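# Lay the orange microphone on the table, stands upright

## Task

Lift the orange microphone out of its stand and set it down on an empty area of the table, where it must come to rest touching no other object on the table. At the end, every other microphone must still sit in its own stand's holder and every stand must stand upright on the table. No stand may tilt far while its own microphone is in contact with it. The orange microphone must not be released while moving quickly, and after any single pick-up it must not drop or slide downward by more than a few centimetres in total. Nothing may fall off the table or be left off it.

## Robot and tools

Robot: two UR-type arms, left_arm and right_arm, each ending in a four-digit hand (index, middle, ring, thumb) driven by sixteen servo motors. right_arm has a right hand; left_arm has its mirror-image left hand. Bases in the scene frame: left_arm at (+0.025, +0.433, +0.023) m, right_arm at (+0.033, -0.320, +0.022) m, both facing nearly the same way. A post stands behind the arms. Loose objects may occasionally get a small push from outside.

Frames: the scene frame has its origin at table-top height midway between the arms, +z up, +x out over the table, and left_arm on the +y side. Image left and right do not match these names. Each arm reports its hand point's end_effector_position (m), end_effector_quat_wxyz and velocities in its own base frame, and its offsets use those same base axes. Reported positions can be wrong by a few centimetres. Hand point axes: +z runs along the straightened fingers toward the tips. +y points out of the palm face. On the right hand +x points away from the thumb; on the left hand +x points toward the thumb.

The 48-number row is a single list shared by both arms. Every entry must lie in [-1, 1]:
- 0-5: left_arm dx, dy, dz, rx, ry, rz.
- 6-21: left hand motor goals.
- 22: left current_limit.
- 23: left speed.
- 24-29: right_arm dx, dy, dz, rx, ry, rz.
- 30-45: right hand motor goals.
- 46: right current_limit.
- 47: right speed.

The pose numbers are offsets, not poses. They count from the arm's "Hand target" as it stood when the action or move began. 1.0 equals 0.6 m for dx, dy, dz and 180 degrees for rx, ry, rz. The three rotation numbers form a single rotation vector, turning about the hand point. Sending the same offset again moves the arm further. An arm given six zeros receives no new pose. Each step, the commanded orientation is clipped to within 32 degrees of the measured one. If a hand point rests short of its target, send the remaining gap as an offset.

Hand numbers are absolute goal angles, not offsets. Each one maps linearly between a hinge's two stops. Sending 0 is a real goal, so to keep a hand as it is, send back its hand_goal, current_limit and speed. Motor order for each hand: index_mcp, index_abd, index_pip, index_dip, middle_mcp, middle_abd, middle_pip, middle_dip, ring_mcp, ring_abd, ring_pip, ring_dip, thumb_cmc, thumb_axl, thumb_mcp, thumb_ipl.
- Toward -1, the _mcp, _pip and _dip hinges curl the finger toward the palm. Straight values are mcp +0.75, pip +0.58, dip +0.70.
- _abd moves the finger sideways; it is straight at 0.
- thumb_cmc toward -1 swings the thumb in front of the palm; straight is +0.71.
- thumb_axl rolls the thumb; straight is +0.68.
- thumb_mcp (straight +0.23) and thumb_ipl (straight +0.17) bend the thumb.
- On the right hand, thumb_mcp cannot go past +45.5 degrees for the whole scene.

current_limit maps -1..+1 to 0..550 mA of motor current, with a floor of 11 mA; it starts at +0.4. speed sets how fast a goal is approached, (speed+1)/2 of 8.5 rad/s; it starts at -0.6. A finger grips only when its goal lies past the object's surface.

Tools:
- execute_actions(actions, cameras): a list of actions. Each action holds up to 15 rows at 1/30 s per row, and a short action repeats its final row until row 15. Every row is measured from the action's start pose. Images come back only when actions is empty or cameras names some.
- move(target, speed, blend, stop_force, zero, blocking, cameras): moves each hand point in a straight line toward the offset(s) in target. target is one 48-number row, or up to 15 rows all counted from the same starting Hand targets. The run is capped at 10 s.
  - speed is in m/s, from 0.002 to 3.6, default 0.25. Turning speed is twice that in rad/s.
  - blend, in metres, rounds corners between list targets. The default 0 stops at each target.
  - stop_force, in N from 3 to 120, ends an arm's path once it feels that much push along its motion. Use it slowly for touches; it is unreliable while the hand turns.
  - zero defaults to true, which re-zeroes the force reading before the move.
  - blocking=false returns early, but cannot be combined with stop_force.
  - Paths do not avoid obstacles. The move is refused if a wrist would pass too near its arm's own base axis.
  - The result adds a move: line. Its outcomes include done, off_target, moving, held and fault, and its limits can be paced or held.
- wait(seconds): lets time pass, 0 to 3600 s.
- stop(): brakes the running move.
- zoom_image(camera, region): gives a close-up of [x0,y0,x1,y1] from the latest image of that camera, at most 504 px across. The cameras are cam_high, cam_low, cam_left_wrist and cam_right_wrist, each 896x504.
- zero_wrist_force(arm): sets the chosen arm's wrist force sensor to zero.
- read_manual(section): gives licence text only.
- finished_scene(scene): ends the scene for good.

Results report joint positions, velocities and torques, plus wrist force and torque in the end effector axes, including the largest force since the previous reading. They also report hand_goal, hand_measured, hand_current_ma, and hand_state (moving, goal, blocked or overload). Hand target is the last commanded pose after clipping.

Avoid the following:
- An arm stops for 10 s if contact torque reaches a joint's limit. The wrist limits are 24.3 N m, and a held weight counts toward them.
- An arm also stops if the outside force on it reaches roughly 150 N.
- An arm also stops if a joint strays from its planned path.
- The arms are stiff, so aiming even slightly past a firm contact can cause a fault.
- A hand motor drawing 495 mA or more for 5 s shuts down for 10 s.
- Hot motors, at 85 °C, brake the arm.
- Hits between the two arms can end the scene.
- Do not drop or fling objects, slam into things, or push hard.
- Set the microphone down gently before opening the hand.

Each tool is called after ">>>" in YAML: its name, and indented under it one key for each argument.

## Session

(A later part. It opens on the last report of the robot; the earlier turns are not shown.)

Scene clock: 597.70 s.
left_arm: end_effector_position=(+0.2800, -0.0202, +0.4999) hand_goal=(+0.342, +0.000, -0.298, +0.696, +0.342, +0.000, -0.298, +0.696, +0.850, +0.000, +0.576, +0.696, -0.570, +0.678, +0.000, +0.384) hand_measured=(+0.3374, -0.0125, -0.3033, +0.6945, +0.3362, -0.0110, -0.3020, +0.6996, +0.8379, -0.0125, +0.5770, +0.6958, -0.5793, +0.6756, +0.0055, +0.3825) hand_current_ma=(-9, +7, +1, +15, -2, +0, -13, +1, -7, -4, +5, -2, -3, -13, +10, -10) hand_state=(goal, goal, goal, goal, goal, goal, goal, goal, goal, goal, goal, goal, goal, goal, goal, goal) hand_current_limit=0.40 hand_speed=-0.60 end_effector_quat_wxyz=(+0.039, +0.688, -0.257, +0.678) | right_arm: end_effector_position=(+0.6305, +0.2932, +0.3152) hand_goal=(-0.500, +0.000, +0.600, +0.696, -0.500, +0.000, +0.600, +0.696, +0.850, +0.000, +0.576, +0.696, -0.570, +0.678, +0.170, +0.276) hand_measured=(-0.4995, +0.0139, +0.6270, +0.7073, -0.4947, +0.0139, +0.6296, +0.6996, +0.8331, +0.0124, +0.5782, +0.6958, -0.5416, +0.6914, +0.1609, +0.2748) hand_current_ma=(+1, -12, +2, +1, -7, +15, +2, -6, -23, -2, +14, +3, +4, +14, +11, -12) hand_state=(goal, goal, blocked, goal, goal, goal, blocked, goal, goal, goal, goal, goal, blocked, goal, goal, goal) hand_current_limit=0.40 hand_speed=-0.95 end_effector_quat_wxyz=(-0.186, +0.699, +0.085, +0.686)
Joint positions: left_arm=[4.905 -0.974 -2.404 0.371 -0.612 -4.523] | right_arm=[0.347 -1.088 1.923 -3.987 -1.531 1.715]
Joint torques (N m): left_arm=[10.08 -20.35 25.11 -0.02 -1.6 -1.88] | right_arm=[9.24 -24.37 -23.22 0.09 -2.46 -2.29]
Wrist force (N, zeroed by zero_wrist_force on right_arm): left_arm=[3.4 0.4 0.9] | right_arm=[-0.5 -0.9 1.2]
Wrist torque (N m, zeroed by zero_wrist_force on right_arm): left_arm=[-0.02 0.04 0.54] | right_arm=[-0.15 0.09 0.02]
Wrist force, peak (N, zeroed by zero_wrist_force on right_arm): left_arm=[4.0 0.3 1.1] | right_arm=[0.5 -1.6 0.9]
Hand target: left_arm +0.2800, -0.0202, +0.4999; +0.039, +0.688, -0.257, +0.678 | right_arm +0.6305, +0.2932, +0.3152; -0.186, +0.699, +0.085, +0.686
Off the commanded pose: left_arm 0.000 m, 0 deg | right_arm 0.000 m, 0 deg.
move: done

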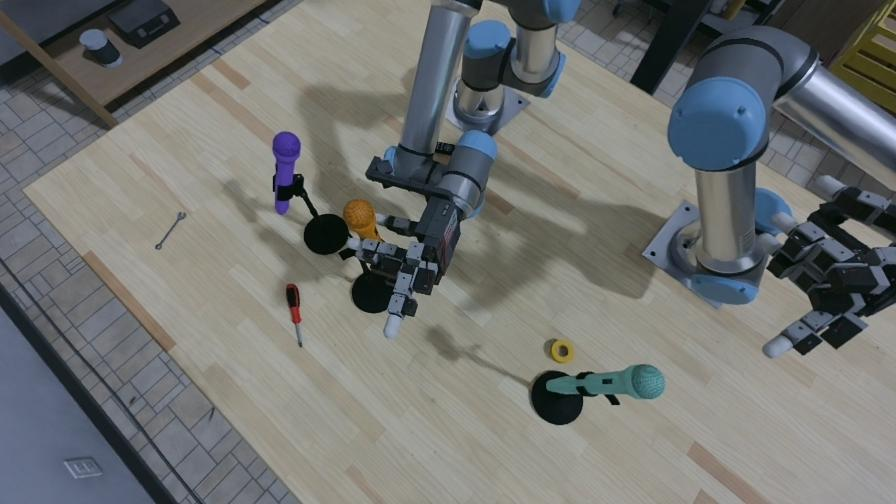

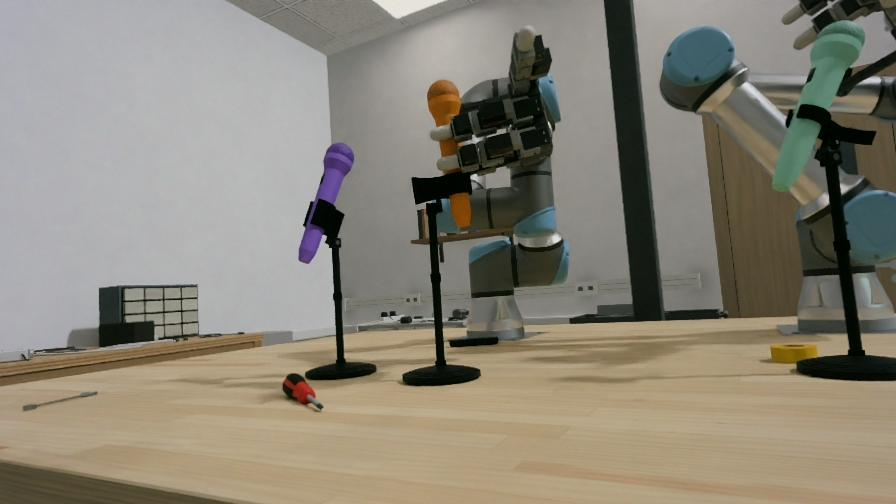

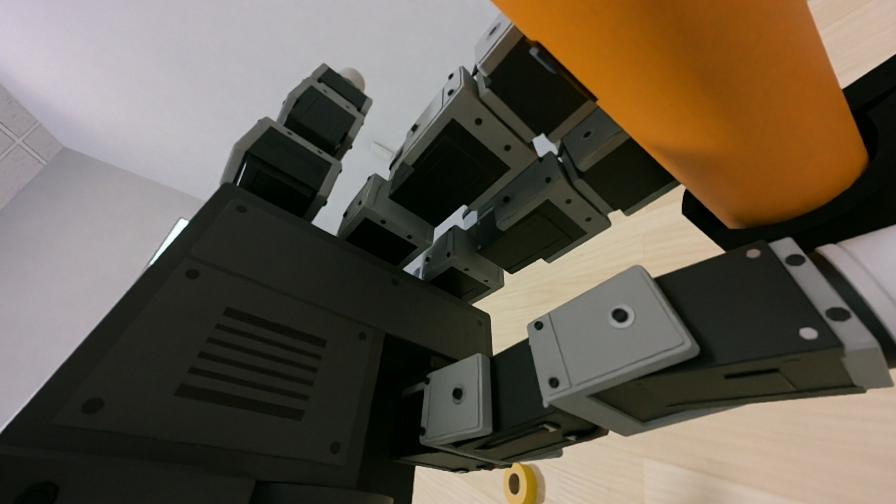

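>>> move:
  target:
    - [0,0,0,0,0,0, 0.342,0,-0.299,0.696,0.342,0,-0.299,0.696,0.85,0,0.576,0.696,-0.571,0.678,0.0,0.384,0.4,-0.6, 0.0105,0.0163,0.0017,0,0,0,-0.50,0,0.60,0.696,-0.50,0,0.60,0.696,0.85,0,0.576,0.696,-0.571,0.678,0.169,0.276,0.4,-0.95]
  speed: 0.03

>>> move:
  target:
    - [0,0,0,0,0,0, 0.342,0,-0.299,0.696,0.342,0,-0.299,0.696,0.85,0,0.576,0.696,-0.571,0.678,0.0,0.384,0.4,-0.6, 0,0,0,0,0,0,-0.70,0,0.68,0.68,-0.70,0,0.68,0.68,0.85,0,0.576,0.696,-0.571,0.678,-0.02,0.20,0.2,-0.95]
  speed: 0.05
  cameras: ["cam_high","cam_low","cam_right_wrist"]

>>> zoom_image:
  camera: "cam_high"
  region: [310, 160, 490, 320]

>>> zoom_image:
  camera: "cam_low"
  region: [370, 80, 550, 400]

Scene clock: 691.83 s.
left_arm: end_effector_position=(+0.2800, -0.0202, +0.4999) hand_goal=(+0.342, +0.000, -0.298, +0.696, +0.342, +0.000, -0.298, +0.696, +0.850, +0.000, +0.576, +0.696, -0.570, +0.678, +0.000, +0.384) hand_measured=(+0.3362, -0.0125, -0.3020, +0.6932, +0.3362, -0.0110, -0.3033, +0.6983, +0.8379, -0.0110, +0.5770, +0.6945, -0.5818, +0.6756, +0.0045, +0.3825) hand_current_ma=(-10, +8, +4, +8, +5, +5, -14, -4, +8, -4, -5, -7, -12, +1, +15, -9) hand_state=(goal, goal, goal, goal, goal, goal, goal, goal, goal, goal, goal, goal, goal, goal, goal, goal) hand_current_limit=0.40 hand_speed=-0.60 end_effector_quat_wxyz=(+0.039, +0.688, -0.257, +0.678) | right_arm: end_effector_position=(+0.6367, +0.3030, +0.3162) hand_goal=(-0.500, +0.000, +0.600, +0.696, -0.500, +0.000, +0.600, +0.696, +0.850, +0.000, +0.576, +0.696, -0.570, +0.678, +0.170, +0.276) hand_measured=(-0.5080, +0.0139, +0.6129, +0.7073, -0.5007, +0.0153, +0.6142, +0.7009, +0.8319, +0.0109, +0.5770, +0.6958, -0.5416, +0.6904, +0.1609, +0.2748) hand_current_ma=(-11, +13, -5, -11, +9, -15, +7, +12, -25, +9, -4, +8, -5, +2, +0, +2) hand_state=(goal, goal, goal, goal, goal, goal, goal, goal, goal, goal, goal, goal, blocked, goal, goal, goal) hand_current_limit=0.40 hand_speed=-0.95 end_effector_quat_wxyz=(-0.186, +0.699, +0.085, +0.686)
Joint positions: left_arm=[4.905 -0.974 -2.404 0.371 -0.612 -4.523] | right_arm=[0.362 -1.07 1.889 -3.97 -1.546 1.715]
Joint torques (N m): left_arm=[9.59 -20.89 24.71 -0.12 -1.65 -1.79] | right_arm=[10.4 -25.48 -24.22 0.16 -2.25 -2.62]
Wrist force (N, zeroed by zero_wrist_force on right_arm): left_arm=[3.4 0.1 1.0] | right_arm=[-0.3 -0.9 0.6]
Wrist torque (N m, zeroed by zero_wrist_force on right_arm): left_arm=[-0.08 0.02 0.56] | right_arm=[-0.15 0.04 0.04]
Wrist force, peak (N, zeroed by zero_wrist_force on right_arm): left_arm=[3.9 0.1 1.0] | right_arm=[-0.7 -0.9 1.1]
Hand target: left_arm +0.2800, -0.0202, +0.4999; +0.039, +0.688, -0.257, +0.678 | right_arm +0.6368, +0.3030, +0.3162; -0.186, +0.699, +0.085, +0.686
Off the commanded pose: left_arm 0.000 m, 0 deg | right_arm 0.000 m, 0 deg.
move: done

Scene clock: 693.20 s.
left_arm: end_effector_position=(+0.2800, -0.0202, +0.4999) hand_goal=(+0.342, +0.000, -0.298, +0.696, +0.342, +0.000, -0.298, +0.696, +0.850, +0.000, +0.576, +0.696, -0.570, +0.678, +0.000, +0.384) hand_measured=(+0.3374, -0.0125, -0.3033, +0.6932, +0.3374, -0.0110, -0.3020, +0.6996, +0.8379, -0.0110, +0.5757, +0.6971, -0.5806, +0.6756, +0.0055, +0.3834) hand_current_ma=(-7, +4, +4, +10, +9, +10, -2, -1, -10, -9, +6, -7, -10, +8, +6, -2) hand_state=(goal, goal, goal, goal, goal, goal, goal, goal, goal, goal, goal, goal, goal, goal, goal, goal) hand_current_limit=0.40 hand_speed=-0.60 end_effector_quat_wxyz=(+0.039, +0.688, -0.257, +0.678) | right_arm: end_effector_position=(+0.6368, +0.3030, +0.3162) hand_goal=(-0.700, +0.000, +0.680, +0.680, -0.700, +0.000, +0.680, +0.680, +0.850, +0.000, +0.576, +0.696, -0.570, +0.678, -0.020, +0.200) hand_measured=(-0.5851, +0.0139, +0.6989, +0.6958, -0.5719, +0.0153, +0.6963, +0.6958, +0.8331, +0.0124, +0.5770, +0.6958, -0.5404, +0.6904, +0.0817, +0.2129) hand_current_ma=(+75, +10, -4, +10, +63, -5, +12, +14, -19, +6, -1, -8, +8, +6, +67, -3) hand_state=(blocked, goal, goal, goal, blocked, goal, goal, goal, goal, goal, goal, goal, blocked, goal, moving, goal) hand_current_limit=0.20 hand_speed=-0.95 end_effector_quat_wxyz=(-0.186, +0.699, +0.085, +0.686)
Joint positions: left_arm=[4.905 -0.974 -2.404 0.371 -0.612 -4.523] | right_arm=[0.362 -1.07 1.889 -3.97 -1.546 1.715]
Joint torques (N m): left_arm=[9.54 -20.13 24.19 -0.1 -1.48 -1.75] | right_arm=[9.29 -24.98 -22.91 0.31 -2.34 -2.7]
Wrist force (N, zeroed by zero_wrist_force on right_arm): left_arm=[3.4 0.2 1.1] | right_arm=[0.2 -1.0 0.6]
Wrist torque (N m, zeroed by zero_wrist_force on right_arm): left_arm=[-0.07 0.04 0.55] | right_arm=[-0.13 0.00 0.07]
Wrist force, peak (N, zeroed by zero_wrist_force on right_arm): left_arm=[3.8 0.1 1.0] | right_arm=[0.1 -1.2 1.2]
Hand target: left_arm +0.2800, -0.0202, +0.4999; +0.039, +0.688, -0.257, +0.678 | right_arm +0.6368, +0.3030, +0.3162; -0.186, +0.699, +0.085, +0.686
Off the commanded pose: left_arm 0.000 m, 0 deg | right_arm 0.000 m, 0 deg.
move: done

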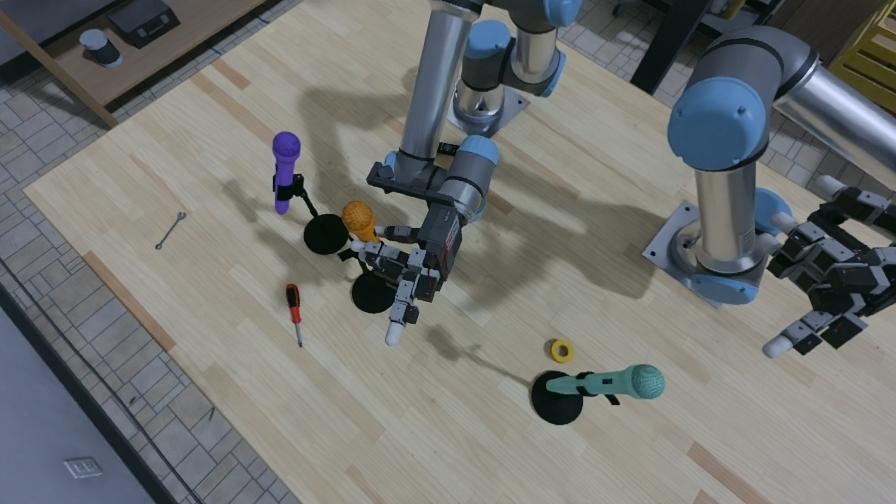

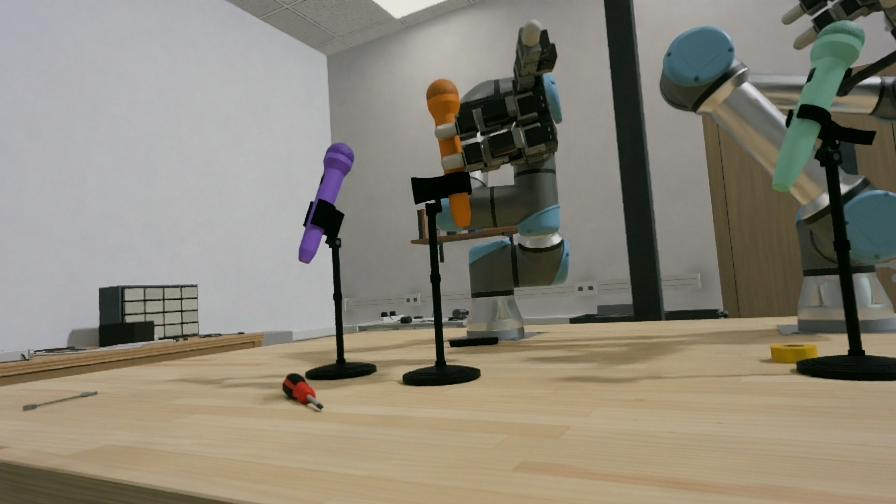

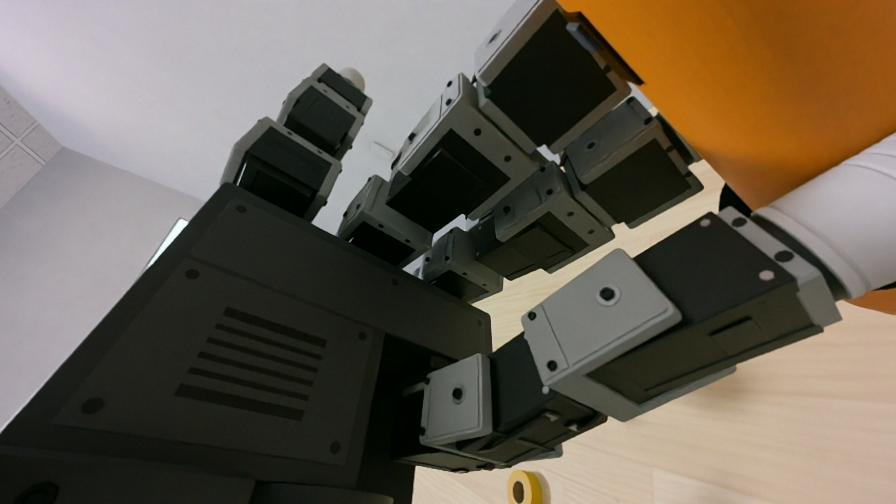

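Scaled by 2.800.

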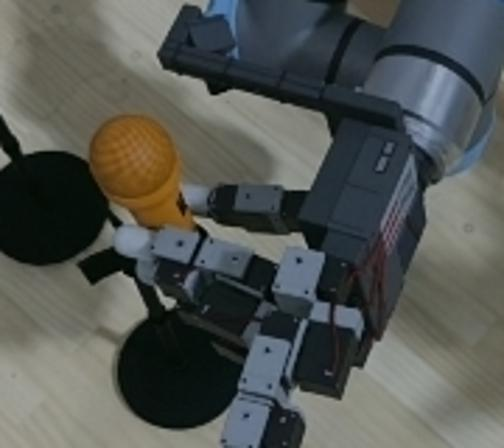

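Scaled by 1.575.

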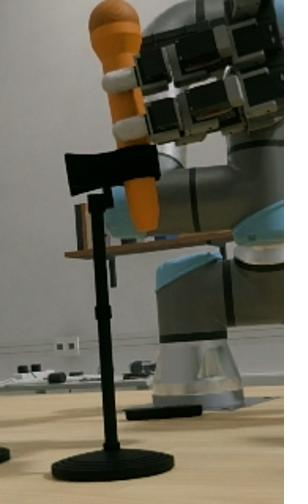

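>>> move:
  target:
    - [0,0,0,0,0,0, 0.342,0,-0.299,0.696,0.342,0,-0.299,0.696,0.85,0,0.576,0.696,-0.571,0.678,0.0,0.384,0.4,-0.6, 0,0,0,0,0,0,-0.50,0,0.60,0.696,-0.50,0,0.60,0.696,0.85,0,0.576,0.696,-0.571,0.678,0.169,0.276,0.4,-0.95]
  speed: 0.03

>>> move:
  target:
    - [0,0,0,0,0,0, 0.342,0,-0.299,0.696,0.342,0,-0.299,0.696,0.85,0,0.576,0.696,-0.571,0.678,0.0,0.384,0.4,-0.6, 0.0070,-0.0112,-0.002,0,0,0,-0.50,0,0.60,0.696,-0.50,0,0.60,0.696,0.85,0,0.576,0.696,-0.571,0.678,0.169,0.276,0.4,-0.95]
  speed: 0.03

>>> move:
  target:
    - [0,0,0,0,0,0, 0.342,0,-0.299,0.696,0.342,0,-0.299,0.696,0.85,0,0.576,0.696,-0.571,0.678,0.0,0.384,0.4,-0.6, 0,0,0,0,0,0,-0.70,0,0.68,0.68,-0.70,0,0.68,0.68,0.85,0,0.576,0.696,-0.571,0.678,-0.02,0.20,0.2,-0.95]
  speed: 0.05

>>> move:
  target:
    - [0,0,0,0,0,0, 0.342,0,-0.299,0.696,0.342,0,-0.299,0.696,0.85,0,0.576,0.696,-0.571,0.678,0.0,0.384,0.4,-0.6, 0,0,0,0,0,0,-0.80,0,0.62,0.65,-0.80,0,0.62,0.65,0.85,0,0.576,0.696,-0.571,0.678,-0.15,0.13,0.4,-0.95]
  speed: 0.05

>>> move:
  target:
    - [0,0,0,0,0,0, 0.342,0,-0.299,0.696,0.342,0,-0.299,0.696,0.85,0,0.576,0.696,-0.571,0.678,0.0,0.384,0.4,-0.6, 0,0,0,0,0,0,-0.90,0,0.56,0.61,-0.90,0,0.56,0.61,0.85,0,0.576,0.696,-0.571,0.678,-0.286,0.06,0.6,-0.95]
  speed: 0.05

>>> wait:
  seconds: 1.5
  cameras: ["cam_high","cam_low","cam_right_wrist"]

>>> zoom_image:
  camera: "cam_high"
  region: [310, 160, 490, 320]

>>> zoom_image:
  camera: "cam_low"
  region: [370, 60, 570, 400]

Scene clock: 703.83 s.
left_arm: end_effector_position=(+0.2800, -0.0202, +0.4999) hand_goal=(+0.342, +0.000, -0.298, +0.696, +0.342, +0.000, -0.298, +0.696, +0.850, +0.000, +0.576, +0.696, -0.570, +0.678, +0.000, +0.384) hand_measured=(+0.3374, -0.0125, -0.3020, +0.6945, +0.3386, -0.0110, -0.3007, +0.6996, +0.8367, -0.0125, +0.5770, +0.6958, -0.5806, +0.6756, +0.0055, +0.3825) hand_current_ma=(-4, -6, -4, +22, +9, +11, -8, -6, -3, +1, +1, -17, -8, +1, +14, -7) hand_state=(goal, goal, goal, goal, goal, goal, goal, goal, goal, goal, goal, goal, goal, goal, goal, goal) hand_current_limit=0.40 hand_speed=-0.60 end_effector_quat_wxyz=(+0.039, +0.688, -0.257, +0.678) | right_arm: end_effector_position=(+0.6368, +0.3030, +0.3162) hand_goal=(-0.500, +0.000, +0.600, +0.696, -0.500, +0.000, +0.600, +0.696, +0.850, +0.000, +0.576, +0.696, -0.570, +0.678, +0.170, +0.276) hand_measured=(-0.5152, +0.0153, +0.6142, +0.6971, -0.5080, +0.0168, +0.6206, +0.6958, +0.8331, +0.0109, +0.5770, +0.6971, -0.5416, +0.6904, +0.1609, +0.2720) hand_current_ma=(+2, +15, -13, -1, -8, +6, +14, -3, -14, -11, -15, +10, -3, -2, -17, -10) hand_state=(goal, goal, goal, goal, goal, goal, blocked, goal, goal, goal, goal, goal, blocked, goal, goal, goal) hand_current_limit=0.40 hand_speed=-0.95 end_effector_quat_wxyz=(-0.186, +0.699, +0.085, +0.686)
Joint positions: left_arm=[4.905 -0.974 -2.404 0.371 -0.612 -4.523] | right_arm=[0.362 -1.07 1.889 -3.97 -1.546 1.715]
Joint torques (N m): left_arm=[10.03 -21.06 24.93 -0.08 -1.49 -1.75] | right_arm=[7.95 -25.68 -21.2 -0.07 -2.53 -2.07]
Wrist force (N, zeroed by zero_wrist_force on right_arm): left_arm=[3.2 0.1 1.2] | right_arm=[-0.3 -0.6 0.4]
Wrist torque (N m, zeroed by zero_wrist_force on right_arm): left_arm=[-0.09 0.05 0.54] | right_arm=[-0.08 0.03 0.07]
Wrist force, peak (N, zeroed by zero_wrist_force on right_arm): left_arm=[3.8 -0.1 1.3] | right_arm=[1.0 -1.2 1.4]
Hand target: left_arm +0.2800, -0.0202, +0.4999; +0.039, +0.688, -0.257, +0.678 | right_arm +0.6368, +0.3030, +0.3162; -0.186, +0.699, +0.085, +0.686
Off the commanded pose: left_arm 0.000 m, 0 deg | right_arm 0.000 m, 0 deg.
move: done

Scene clock: 704.47 s.
left_arm: end_effector_position=(+0.2800, -0.0202, +0.4999) hand_goal=(+0.342, +0.000, -0.298, +0.696, +0.342, +0.000, -0.298, +0.696, +0.850, +0.000, +0.576, +0.696, -0.570, +0.678, +0.000, +0.384) hand_measured=(+0.3374, -0.0125, -0.3033, +0.6932, +0.3362, -0.0110, -0.3020, +0.6983, +0.8379, -0.0110, +0.5770, +0.6958, -0.5806, +0.6756, +0.0045, +0.3815) hand_current_ma=(-9, +3, +21, +8, -4, +2, -4, -2, -11, -6, -6, -6, -1, -6, +13, -18) hand_state=(goal, goal, goal, goal, goal, goal, goal, goal, goal, goal, goal, goal, goal, goal, goal, goal) hand_current_limit=0.40 hand_speed=-0.60 end_effector_quat_wxyz=(+0.039, +0.688, -0.257, +0.678) | right_arm: end_effector_position=(+0.6409, +0.2963, +0.3150) hand_goal=(-0.500, +0.000, +0.600, +0.696, -0.500, +0.000, +0.600, +0.696, +0.850, +0.000, +0.576, +0.696, -0.570, +0.678, +0.170, +0.276) hand_measured=(-0.5140, +0.0153, +0.6129, +0.6983, -0.5140, +0.0183, +0.6155, +0.6958, +0.8319, +0.0109, +0.5770, +0.6971, -0.5404, +0.6914, +0.1609, +0.2720) hand_current_ma=(-8, +13, +3, -12, -6, -7, +6, +6, +15, +5, +11, +12, +2, +12, -12, -8) hand_state=(goal, goal, goal, goal, goal, goal, goal, goal, goal, goal, goal, goal, blocked, goal, goal, goal) hand_current_limit=0.40 hand_speed=-0.95 end_effector_quat_wxyz=(-0.186, +0.699, +0.085, +0.686)
Joint positions: left_arm=[4.905 -0.974 -2.404 0.371 -0.612 -4.523] | right_arm=[0.345 -1.069 1.891 -3.973 -1.53 1.715]
Joint torques (N m): left_arm=[9.87 -20.36 24.88 -0.04 -1.47 -1.84] | right_arm=[-9.42 -24.48 -8.01 -4.15 1.83 1.64]
Wrist force (N, zeroed by zero_wrist_force on right_arm): left_arm=[3.3 -0.2 1.1] | right_arm=[-0.5 -0.8 0.3]
Wrist torque (N m, zeroed by zero_wrist_force on right_arm): left_arm=[-0.11 0.05 0.55] | right_arm=[-0.11 0.07 0.02]
Wrist force, peak (N, zeroed by zero_wrist_force on right_arm): left_arm=[3.7 0.1 1.1] | right_arm=[-0.4 -1.0 0.6]
Hand target: left_arm +0.2800, -0.0202, +0.4999; +0.039, +0.688, -0.257, +0.678 | right_arm +0.6410, +0.2963, +0.3150; -0.186, +0.699, +0.085, +0.686
Off the commanded pose: left_arm 0.000 m, 0 deg | right_arm 0.000 m, 0 deg.
move: done

Scene clock: 705.83 s.
left_arm: end_effector_position=(+0.2800, -0.0202, +0.4999) hand_goal=(+0.342, +0.000, -0.298, +0.696, +0.342, +0.000, -0.298, +0.696, +0.850, +0.000, +0.576, +0.696, -0.570, +0.678, +0.000, +0.384) hand_measured=(+0.3362, -0.0125, -0.3020, +0.6945, +0.3362, -0.0110, -0.3020, +0.6983, +0.8379, -0.0110, +0.5770, +0.6971, -0.5806, +0.6756, +0.0055, +0.3825) hand_current_ma=(-12, +16, +2, +11, +11, -2, -4, +0, -8, -5, +5, +1, -25, +5, +3, -2) hand_state=(goal, goal, goal, goal, goal, goal, goal, goal, goal, goal, goal, goal, goal, goal, goal, goal) hand_current_limit=0.40 hand_speed=-0.60 end_effector_quat_wxyz=(+0.039, +0.688, -0.257, +0.678) | right_arm: end_effector_position=(+0.6410, +0.2963, +0.3150) hand_goal=(-0.700, +0.000, +0.680, +0.680, -0.700, +0.000, +0.680, +0.680, +0.850, +0.000, +0.576, +0.696, -0.570, +0.678, -0.020, +0.200) hand_measured=(-0.5888, +0.0139, +0.6950, +0.6971, -0.5755, +0.0168, +0.6924, +0.6945, +0.8319, +0.0124, +0.5757, +0.6958, -0.5404, +0.6904, +0.0807, +0.2129) hand_current_ma=(+63, +16, +7, +8, +82, -2, -2, +18, -10, +14, -16, +9, +18, -3, +59, -6) hand_state=(blocked, goal, goal, goal, blocked, goal, goal, goal, goal, goal, goal, goal, blocked, goal, moving, goal) hand_current_limit=0.20 hand_speed=-0.95 end_effector_quat_wxyz=(-0.186, +0.699, +0.085, +0.686)
Joint positions: left_arm=[4.905 -0.974 -2.404 0.371 -0.612 -4.523] | right_arm=[0.345 -1.069 1.891 -3.973 -1.529 1.716]
Joint torques (N m): left_arm=[9.75 -20.21 24.3 -0.02 -1.53 -1.74] | right_arm=[-9.6 -24.88 -7.04 -3.97 1.7 1.56]
Wrist force (N, zeroed by zero_wrist_force on right_arm): left_arm=[3.6 0.2 1.2] | right_arm=[0.1 -1.0 1.0]
Wrist torque (N m, zeroed by zero_wrist_force on right_arm): left_arm=[-0.07 0.02 0.56] | right_arm=[-0.15 0.00 0.05]
Wrist force, peak (N, zeroed by zero_wrist_force on right_arm): left_arm=[3.7 0.2 1.3] | right_arm=[0.1 -1.2 1.1]
Hand target: left_arm +0.2800, -0.0202, +0.4999; +0.039, +0.688, -0.257, +0.678 | right_arm +0.6410, +0.2963, +0.3150; -0.186, +0.699, +0.085, +0.686
Off the commanded pose: left_arm 0.000 m, 0 deg | right_arm 0.000 m, 0 deg.
move: done

Scene clock: 706.33 s.
left_arm: end_effector_position=(+0.2800, -0.0202, +0.4999) hand_goal=(+0.342, +0.000, -0.298, +0.696, +0.342, +0.000, -0.298, +0.696, +0.850, +0.000, +0.576, +0.696, -0.570, +0.678, +0.000, +0.384) hand_measured=(+0.3362, -0.0125, -0.3020, +0.6932, +0.3374, -0.0110, -0.3033, +0.6996, +0.8379, -0.0110, +0.5782, +0.6958, -0.5793, +0.6746, +0.0055, +0.3825) hand_current_ma=(-14, +2, +6, +1, +17, +5, +7, +4, -18, -7, +13, +2, -9, +7, +19, -2) hand_state=(goal, goal, goal, goal, goal, goal, goal, goal, goal, goal, goal, goal, goal, goal, goal, goal) hand_current_limit=0.40 hand_speed=-0.60 end_effector_quat_wxyz=(+0.039, +0.688, -0.257, +0.678) | right_arm: end_effector_position=(+0.6410, +0.2963, +0.3150) hand_goal=(-0.800, +0.000, +0.620, +0.650, -0.800, +0.000, +0.620, +0.650, +0.850, +0.000, +0.576, +0.696, -0.570, +0.678, -0.150, +0.130) hand_measured=(-0.5900, +0.0139, +0.6963, +0.6971, -0.5767, +0.0168, +0.6950, +0.6932, +0.8319, +0.0124, +0.5757, +0.6958, -0.5404, +0.6914, +0.0807, +0.2138) hand_current_ma=(+136, +17, +33, +2, +114, -3, +38, +32, +6, +3, -4, +5, +2, +4, +139, +50) hand_state=(moving, goal, blocked, blocked, moving, goal, blocked, blocked, goal, goal, goal, goal, blocked, goal, moving, moving) hand_current_limit=0.40 hand_speed=-0.95 end_effector_quat_wxyz=(-0.186, +0.699, +0.085, +0.686)
Joint positions: left_arm=[4.905 -0.974 -2.404 0.371 -0.612 -4.523] | right_arm=[0.345 -1.069 1.891 -3.973 -1.529 1.716]
Joint torques (N m): left_arm=[10.1 -20.24 24.47 -0.12 -1.43 -1.77] | right_arm=[-9.57 -24.51 -6.22 -3.77 1.51 1.58]
Wrist force (N, zeroed by zero_wrist_force on right_arm): left_arm=[3.4 0.4 1.1] | right_arm=[0.7 -1.2 0.8]
Wrist torque (N m, zeroed by zero_wrist_force on right_arm): left_arm=[-0.03 0.05 0.54] | right_arm=[-0.16 -0.04 0.05]
Wrist force, peak (N, zeroed by zero_wrist_force on right_arm): left_arm=[3.7 0.2 1.1] | right_arm=[-0.1 -1.0 1.3]
Hand target: left_arm +0.2800, -0.0202, +0.4999; +0.039, +0.688, -0.257, +0.678 | right_arm +0.6410, +0.2963, +0.3150; -0.186, +0.699, +0.085, +0.686
Off the commanded pose: left_arm 0.000 m, 0 deg | right_arm 0.000 m, 0 deg.
move: done

Scene clock: 706.83 s.
left_arm: end_effector_position=(+0.2800, -0.0202, +0.4999) hand_goal=(+0.342, +0.000, -0.298, +0.696, +0.342, +0.000, -0.298, +0.696, +0.850, +0.000, +0.576, +0.696, -0.570, +0.678, +0.000, +0.384) hand_measured=(+0.3362, -0.0125, -0.3020, +0.6945, +0.3374, -0.0110, -0.3020, +0.6996, +0.8379, -0.0110, +0.5757, +0.6958, -0.5806, +0.6756, +0.0055, +0.3825) hand_current_ma=(-8, +12, +10, +4, +3, -5, -2, +2, -4, -3, -10, -5, -2, +4, +14, -15) hand_state=(goal, goal, goal, goal, goal, goal, goal, goal, goal, goal, goal, goal, goal, goal, goal, goal) hand_current_limit=0.40 hand_speed=-0.60 end_effector_quat_wxyz=(+0.039, +0.688, -0.257, +0.678) | right_arm: end_effector_position=(+0.6410, +0.2963, +0.3150) hand_goal=(-0.900, +0.000, +0.560, +0.610, -0.900, +0.000, +0.560, +0.610, +0.850, +0.000, +0.576, +0.696, -0.570, +0.678, -0.286, +0.060) hand_measured=(-0.5924, +0.0139, +0.6976, +0.6920, -0.5767, +0.0168, +0.6950, +0.6830, +0.8331, +0.0124, +0.5770, +0.6958, -0.5416, +0.6904, +0.0807, +0.2138) hand_current_ma=(+190, -3, +74, +35, +195, -6, +77, +46, -23, +14, +7, +10, -1, +5, +211, +117) hand_state=(moving, goal, blocked, blocked, moving, goal, blocked, blocked, goal, goal, goal, goal, blocked, goal, moving, moving) hand_current_limit=0.60 hand_speed=-0.95 end_effector_quat_wxyz=(-0.186, +0.699, +0.085, +0.686)
Joint positions: left_arm=[4.905 -0.974 -2.404 0.371 -0.612 -4.523] | right_arm=[0.345 -1.069 1.891 -3.973 -1.529 1.716]
Joint torques (N m): left_arm=[10.16 -20.52 24.24 -0.11 -1.47 -1.67] | right_arm=[-8.32 -25.32 -7.24 -3.8 1.56 1.62]
Wrist force (N, zeroed by zero_wrist_force on right_arm): left_arm=[3.4 0.4 0.8] | right_arm=[0.1 -1.2 0.8]
Wrist torque (N m, zeroed by zero_wrist_force on right_arm): left_arm=[-0.03 0.01 0.56] | right_arm=[-0.16 -0.03 0.05]
Wrist force, peak (N, zeroed by zero_wrist_force on right_arm): left_arm=[3.6 0.0 1.2] | right_arm=[0.5 -1.0 1.1]
Hand target: left_arm +0.2800, -0.0202, +0.4999; +0.039, +0.688, -0.257, +0.678 | right_arm +0.6410, +0.2963, +0.3150; -0.186, +0.699, +0.085, +0.686
Off the commanded pose: left_arm 0.000 m, 0 deg | right_arm 0.000 m, 0 deg.
move: done

Scene clock: 708.33 s.
left_arm: end_effector_position=(+0.2800, -0.0202, +0.4999) hand_goal=(+0.342, +0.000, -0.298, +0.696, +0.342, +0.000, -0.298, +0.696, +0.850, +0.000, +0.576, +0.696, -0.570, +0.678, +0.000, +0.384) hand_measured=(+0.3374, -0.0125, -0.3020, +0.6945, +0.3362, -0.0110, -0.3033, +0.7009, +0.8379, -0.0110, +0.5782, +0.6958, -0.5806, +0.6767, +0.0055, +0.3815) hand_current_ma=(-12, +4, +6, +19, +17, -7, -2, -6, -12, -13, -5, -7, -5, +11, +11, -12) hand_state=(goal, goal, goal, goal, goal, goal, goal, goal, goal, goal, goal, goal, goal, goal, goal, goal) hand_current_limit=0.40 hand_speed=-0.60 end_effector_quat_wxyz=(+0.039, +0.688, -0.257, +0.678) | right_arm: end_effector_position=(+0.6410, +0.2963, +0.3150) hand_goal=(-0.900, +0.000, +0.560, +0.610, -0.900, +0.000, +0.560, +0.610, +0.850, +0.000, +0.576, +0.696, -0.570, +0.678, -0.286, +0.060) hand_measured=(-0.5924, +0.0124, +0.6976, +0.6932, -0.5779, +0.0168, +0.6950, +0.6818, +0.8331, +0.0124, +0.5770, +0.6958, -0.5416, +0.6914, +0.0797, +0.2138) hand_current_ma=(+253, +0, +57, +35, +244, +3, +83, +30, -14, -8, -2, +1, +1, +6, +386, +138) hand_state=(blocked, goal, blocked, blocked, blocked, goal, blocked, blocked, goal, goal, goal, goal, blocked, goal, blocked, blocked) hand_current_limit=0.60 hand_speed=-0.95 end_effector_quat_wxyz=(-0.186, +0.699, +0.085, +0.686)
Joint positions: left_arm=[4.905 -0.974 -2.404 0.371 -0.612 -4.523] | right_arm=[0.345 -1.069 1.891 -3.973 -1.529 1.716]
Joint torques (N m): left_arm=[9.89 -20.61 24.24 0.03 -1.47 -1.74] | right_arm=[-8.25 -25.08 -6.95 -3.39 1.18 1.6]
Wrist force (N, zeroed by zero_wrist_force on right_arm): left_arm=[3.5 0.1 0.7] | right_arm=[0.3 -0.9 0.7]
Wrist torque (N m, zeroed by zero_wrist_force on right_arm): left_arm=[-0.06 0.00 0.57] | right_arm=[-0.13 -0.06 0.06]
Wrist force, peak (N, zeroed by zero_wrist_force on right_arm): left_arm=[3.9 0.0 1.2] | right_arm=[0.8 -0.9 1.1]
Hand target: left_arm +0.2800, -0.0202, +0.4999; +0.039, +0.688, -0.257, +0.678 | right_arm +0.6410, +0.2963, +0.3150; -0.186, +0.699, +0.085, +0.686
Off the commanded pose: left_arm 0.000 m, 0 deg | right_arm 0.000 m, 0 deg.
wait: 1.50 s; at rest by 0.17 s

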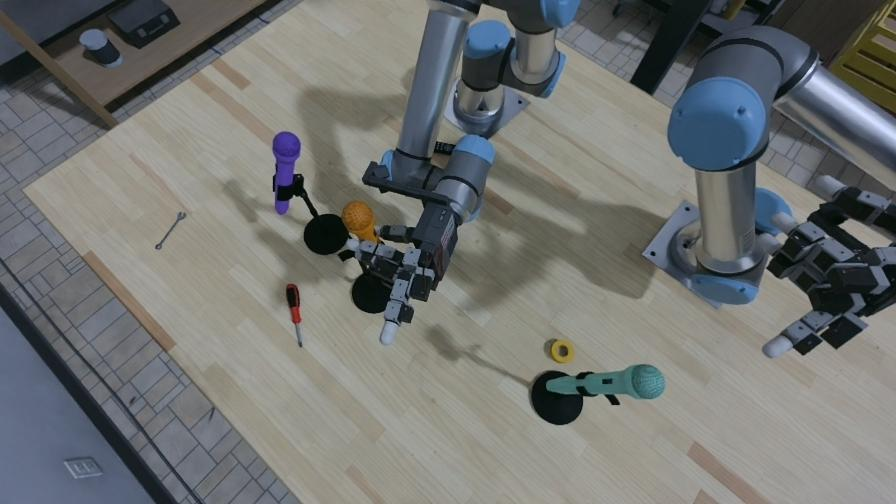

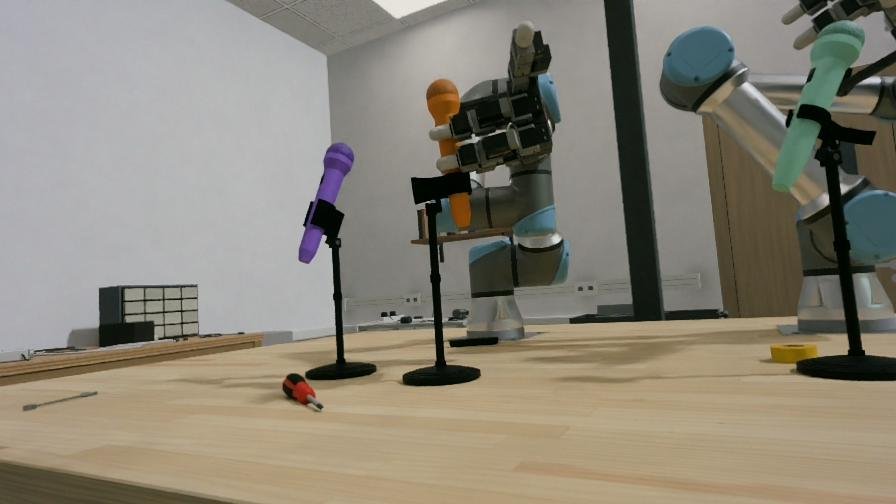

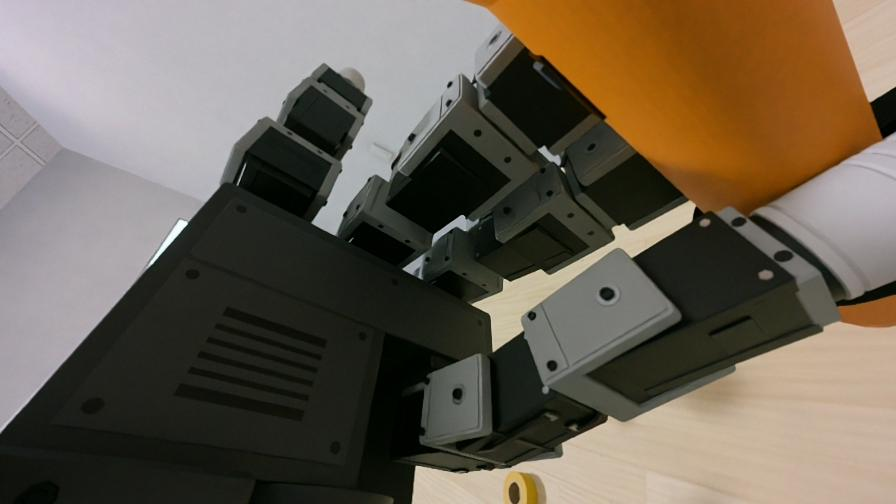

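Scaled by 2.800.

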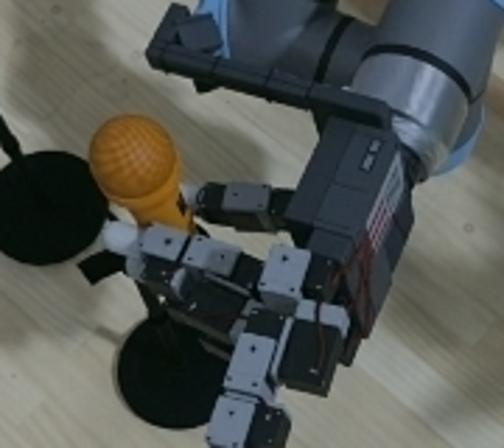

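Scaled by 1.482.

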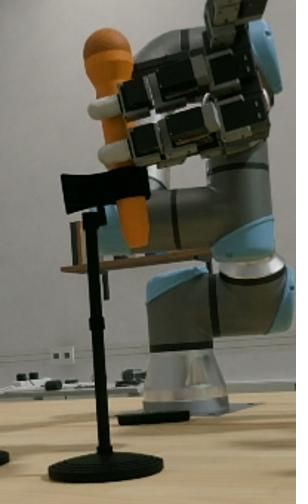

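>>> move:
  target:
    - [0,0,0,0,0,0, 0.342,0,-0.299,0.696,0.342,0,-0.299,0.696,0.85,0,0.576,0.696,-0.571,0.678,0.0,0.384,0.4,-0.6, 0,0,0.0667,0,0,0,-0.90,-0.06,0.56,0.61,-0.90,-0.06,0.56,0.61,0.85,0,0.576,0.696,-0.65,0.678,-0.286,0.06,0.6,-0.95]
  speed: 0.03
  cameras: ["cam_high","cam_low","cam_right_wrist"]

>>> zoom_image:
  camera: "cam_low"
  region: [370, 60, 570, 400]

Scene clock: 716.00 s.
left_arm: end_effector_position=(+0.2800, -0.0202, +0.4999) hand_goal=(+0.342, +0.000, -0.298, +0.696, +0.342, +0.000, -0.298, +0.696, +0.850, +0.000, +0.576, +0.696, -0.570, +0.678, +0.000, +0.384) hand_measured=(+0.3362, -0.0125, -0.3033, +0.6945, +0.3374, -0.0125, -0.3020, +0.6983, +0.8379, -0.0110, +0.5770, +0.6958, -0.5818, +0.6767, +0.0055, +0.3825) hand_current_ma=(-11, +1, +2, +21, +14, -1, -6, -7, -16, -2, -4, +4, +7, -1, +12, -1) hand_state=(goal, goal, goal, goal, goal, goal, goal, goal, goal, goal, goal, goal, goal, goal, goal, goal) hand_current_limit=0.40 hand_speed=-0.60 end_effector_quat_wxyz=(+0.039, +0.688, -0.257, +0.678) | right_arm: end_effector_position=(+0.6410, +0.2963, +0.3549) hand_goal=(-0.900, -0.060, +0.560, +0.610, -0.900, -0.060, +0.560, +0.610, +0.850, +0.000, +0.576, +0.696, -0.650, +0.678, -0.286, +0.060) hand_measured=(-0.5924, +0.0520, +0.6976, +0.6932, -0.6117, +0.0432, +0.6937, +0.6805, +0.8319, +0.0124, +0.5757, +0.6958, -0.4386, +0.7062, +0.0787, +0.2138) hand_current_ma=(+218, +31, +61, +30, +208, +54, +80, +54, -8, +3, -6, -2, +139, +18, +372, +121) hand_state=(blocked, blocked, blocked, blocked, blocked, blocked, blocked, blocked, goal, goal, goal, goal, blocked, blocked, blocked, blocked) hand_current_limit=0.60 hand_speed=-0.95 end_effector_quat_wxyz=(-0.186, +0.699, +0.085, +0.686)
Joint positions: left_arm=[4.905 -0.974 -2.404 0.371 -0.612 -4.523] | right_arm=[0.345 -1.138 1.865 -3.878 -1.529 1.716]
Joint torques (N m): left_arm=[9.68 -20.71 24.46 -0.13 -1.46 -1.6] | right_arm=[-7.32 -47.88 -27.48 -0.39 1.03 -1.59]
Wrist force (N, zeroed by zero_wrist_force on right_arm): left_arm=[3.6 0.3 1.1] | right_arm=[-3.2 -0.3 0.6]
Wrist torque (N m, zeroed by zero_wrist_force on right_arm): left_arm=[-0.05 0.01 0.56] | right_arm=[-0.10 0.19 0.11]
Wrist force, peak (N, zeroed by zero_wrist_force on right_arm): left_arm=[3.9 0.1 1.1] | right_arm=[-4.1 -0.5 0.0]
Hand target: left_arm +0.2800, -0.0202, +0.4999; +0.039, +0.688, -0.257, +0.678 | right_arm +0.6410, +0.2963, +0.3550; -0.186, +0.699, +0.085, +0.686
Off the commanded pose: left_arm 0.000 m, 0 deg | right_arm 0.000 m, 0 deg.
move: done

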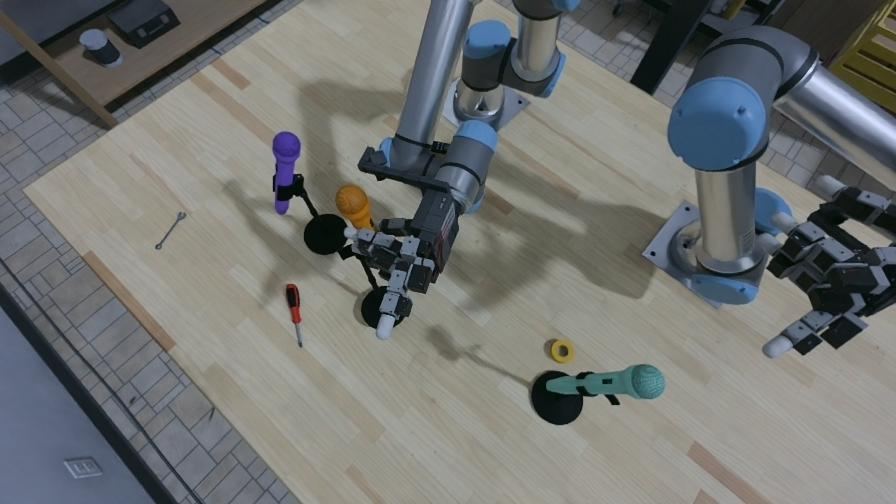

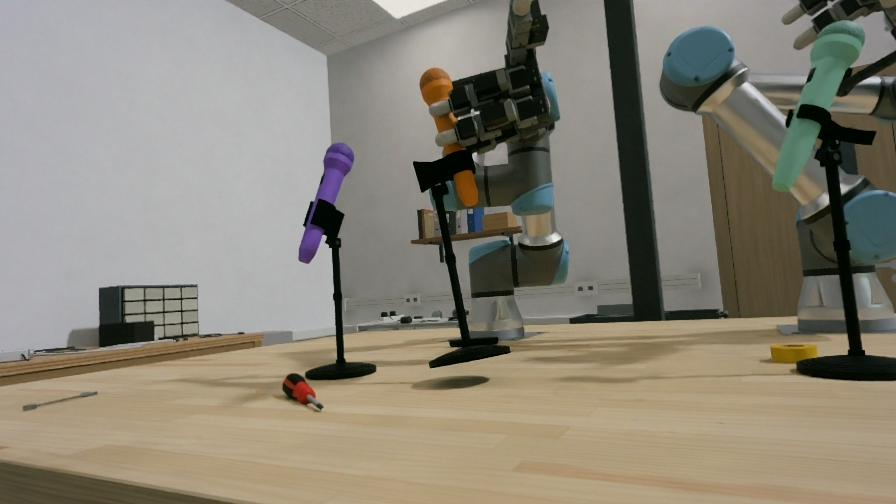

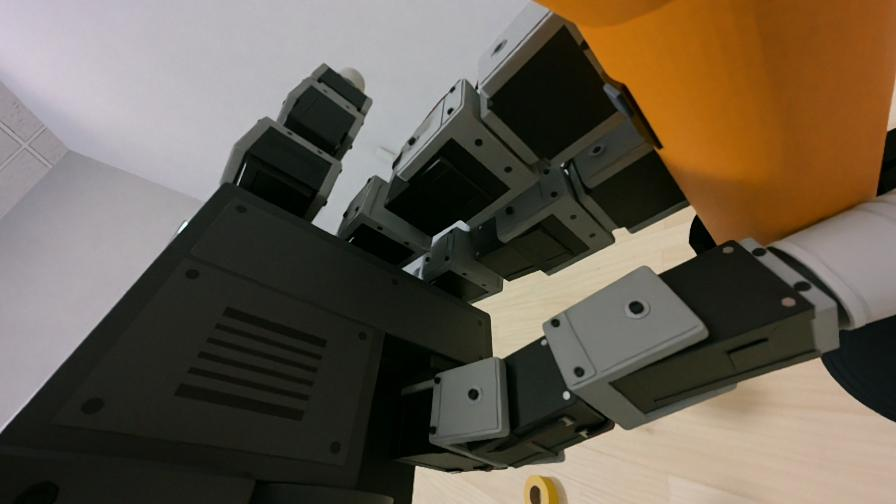

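Scaled by 1.482.

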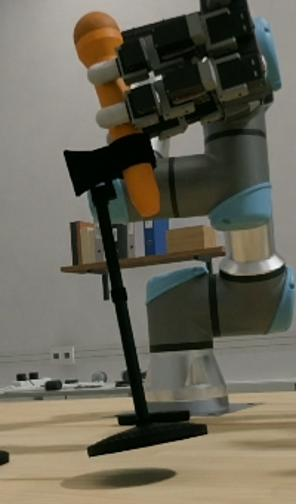

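>>> move:
  target:
    - [0,0,0,0,0,0, 0.342,0,-0.299,0.696,0.342,0,-0.299,0.696,0.85,0,0.576,0.696,-0.571,0.678,0.0,0.384,0.4,-0.6, -0.2897,0.1558,-0.01,-0.0412,-0.0167,0,-0.90,-0.06,0.56,0.61,-0.90,-0.06,0.56,0.61,0.85,0,0.576,0.696,-0.65,0.678,-0.286,0.06,0.6,-0.95]
  speed: 0.05
  cameras: ["cam_high","cam_low","cam_right_wrist"]

>>> zoom_image:
  camera: "cam_low"
  region: [420, 60, 660, 400]

Scene clock: 724.83 s.
left_arm: end_effector_position=(+0.2800, -0.0202, +0.4999) hand_goal=(+0.342, +0.000, -0.298, +0.696, +0.342, +0.000, -0.298, +0.696, +0.850, +0.000, +0.576, +0.696, -0.570, +0.678, +0.000, +0.384) hand_measured=(+0.3362, -0.0125, -0.3033, +0.6945, +0.3374, -0.0110, -0.3033, +0.6996, +0.8391, -0.0110, +0.5770, +0.6958, -0.5818, +0.6756, +0.0055, +0.3825) hand_current_ma=(-6, +17, -2, +15, +13, -11, -4, +14, +3, -11, -4, -5, -8, +11, +14, -4) hand_state=(goal, goal, goal, goal, goal, goal, goal, goal, goal, goal, goal, goal, goal, goal, goal, goal) hand_current_limit=0.40 hand_speed=-0.60 end_effector_quat_wxyz=(+0.039, +0.688, -0.257, +0.678) | right_arm: end_effector_position=(+0.4672, +0.3897, +0.3490) hand_goal=(-0.900, -0.060, +0.560, +0.610, -0.900, -0.060, +0.560, +0.610, +0.850, +0.000, +0.576, +0.696, -0.650, +0.678, -0.286, +0.060) hand_measured=(-0.5924, +0.0520, +0.6976, +0.6945, -0.6129, +0.0417, +0.6937, +0.6818, +0.8451, +0.0109, +0.5782, +0.6958, -0.4273, +0.7083, +0.0777, +0.2138) hand_current_ma=(+233, +43, +73, +47, +216, +32, +88, +32, -8, -9, -2, +16, +138, +4, +365, +120) hand_state=(blocked, blocked, blocked, blocked, blocked, blocked, blocked, blocked, goal, goal, goal, goal, blocked, blocked, blocked, blocked) hand_current_limit=0.60 hand_speed=-0.95 end_effector_quat_wxyz=(-0.138, +0.691, +0.134, +0.697)
Joint positions: left_arm=[4.905 -0.974 -2.404 0.371 -0.612 -4.523] | right_arm=[0.736 -1.196 2.02 -3.975 -1.919 1.572]
Joint torques (N m): left_arm=[9.27 -20.59 24.15 -0.1 -1.34 -1.5] | right_arm=[10.37 -21.37 -8.53 -4.4 -2.34 -3.07]
Wrist force (N, zeroed by zero_wrist_force on right_arm): left_arm=[3.4 -0.1 0.9] | right_arm=[-3.0 -1.0 0.1]
Wrist torque (N m, zeroed by zero_wrist_force on right_arm): left_arm=[-0.09 0.05 0.55] | right_arm=[-0.10 0.16 0.16]
Wrist force, peak (N, zeroed by zero_wrist_force on right_arm): left_arm=[3.7 0.4 1.3] | right_arm=[-3.7 -0.2 0.4]
Hand target: left_arm +0.2800, -0.0202, +0.4999; +0.039, +0.688, -0.257, +0.678 | right_arm +0.4671, +0.3898, +0.3490; -0.138, +0.691, +0.134, +0.697
Off the commanded pose: left_arm 0.000 m, 0 deg | right_arm 0.000 m, 0 deg.
move: done

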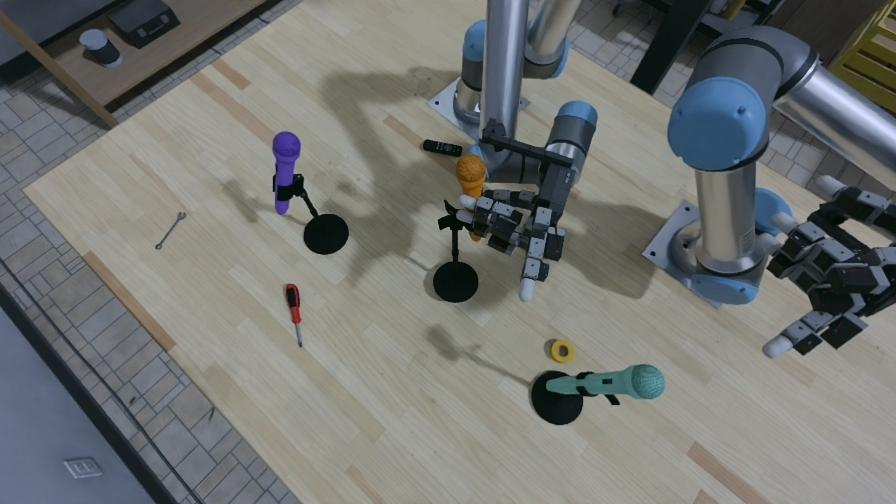

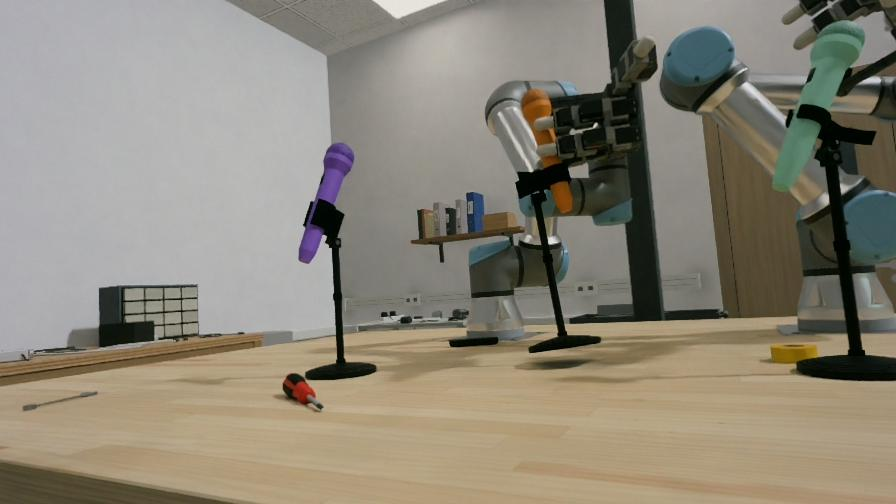

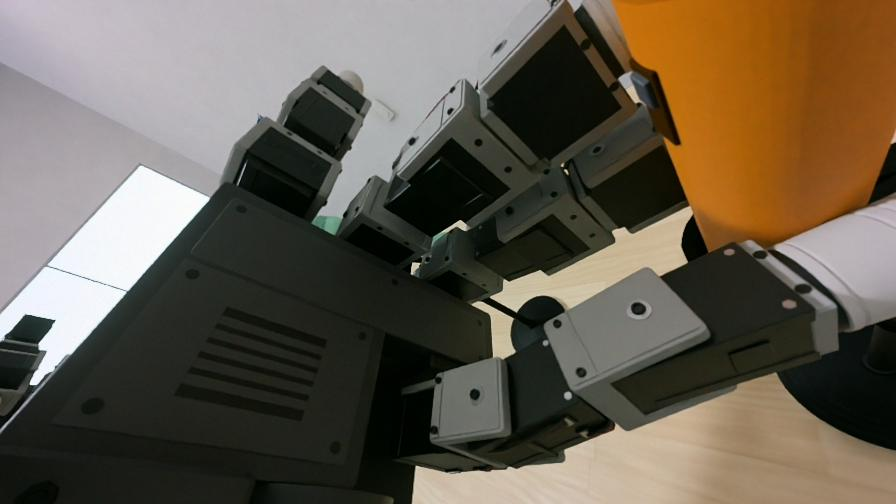

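Scaled by 1.482.

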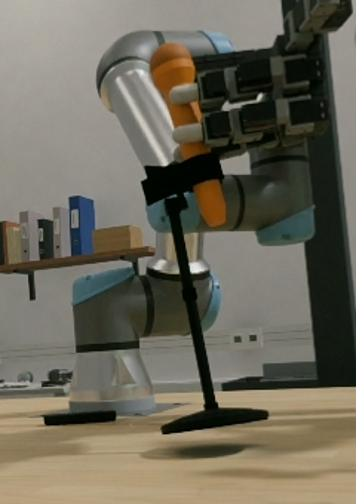

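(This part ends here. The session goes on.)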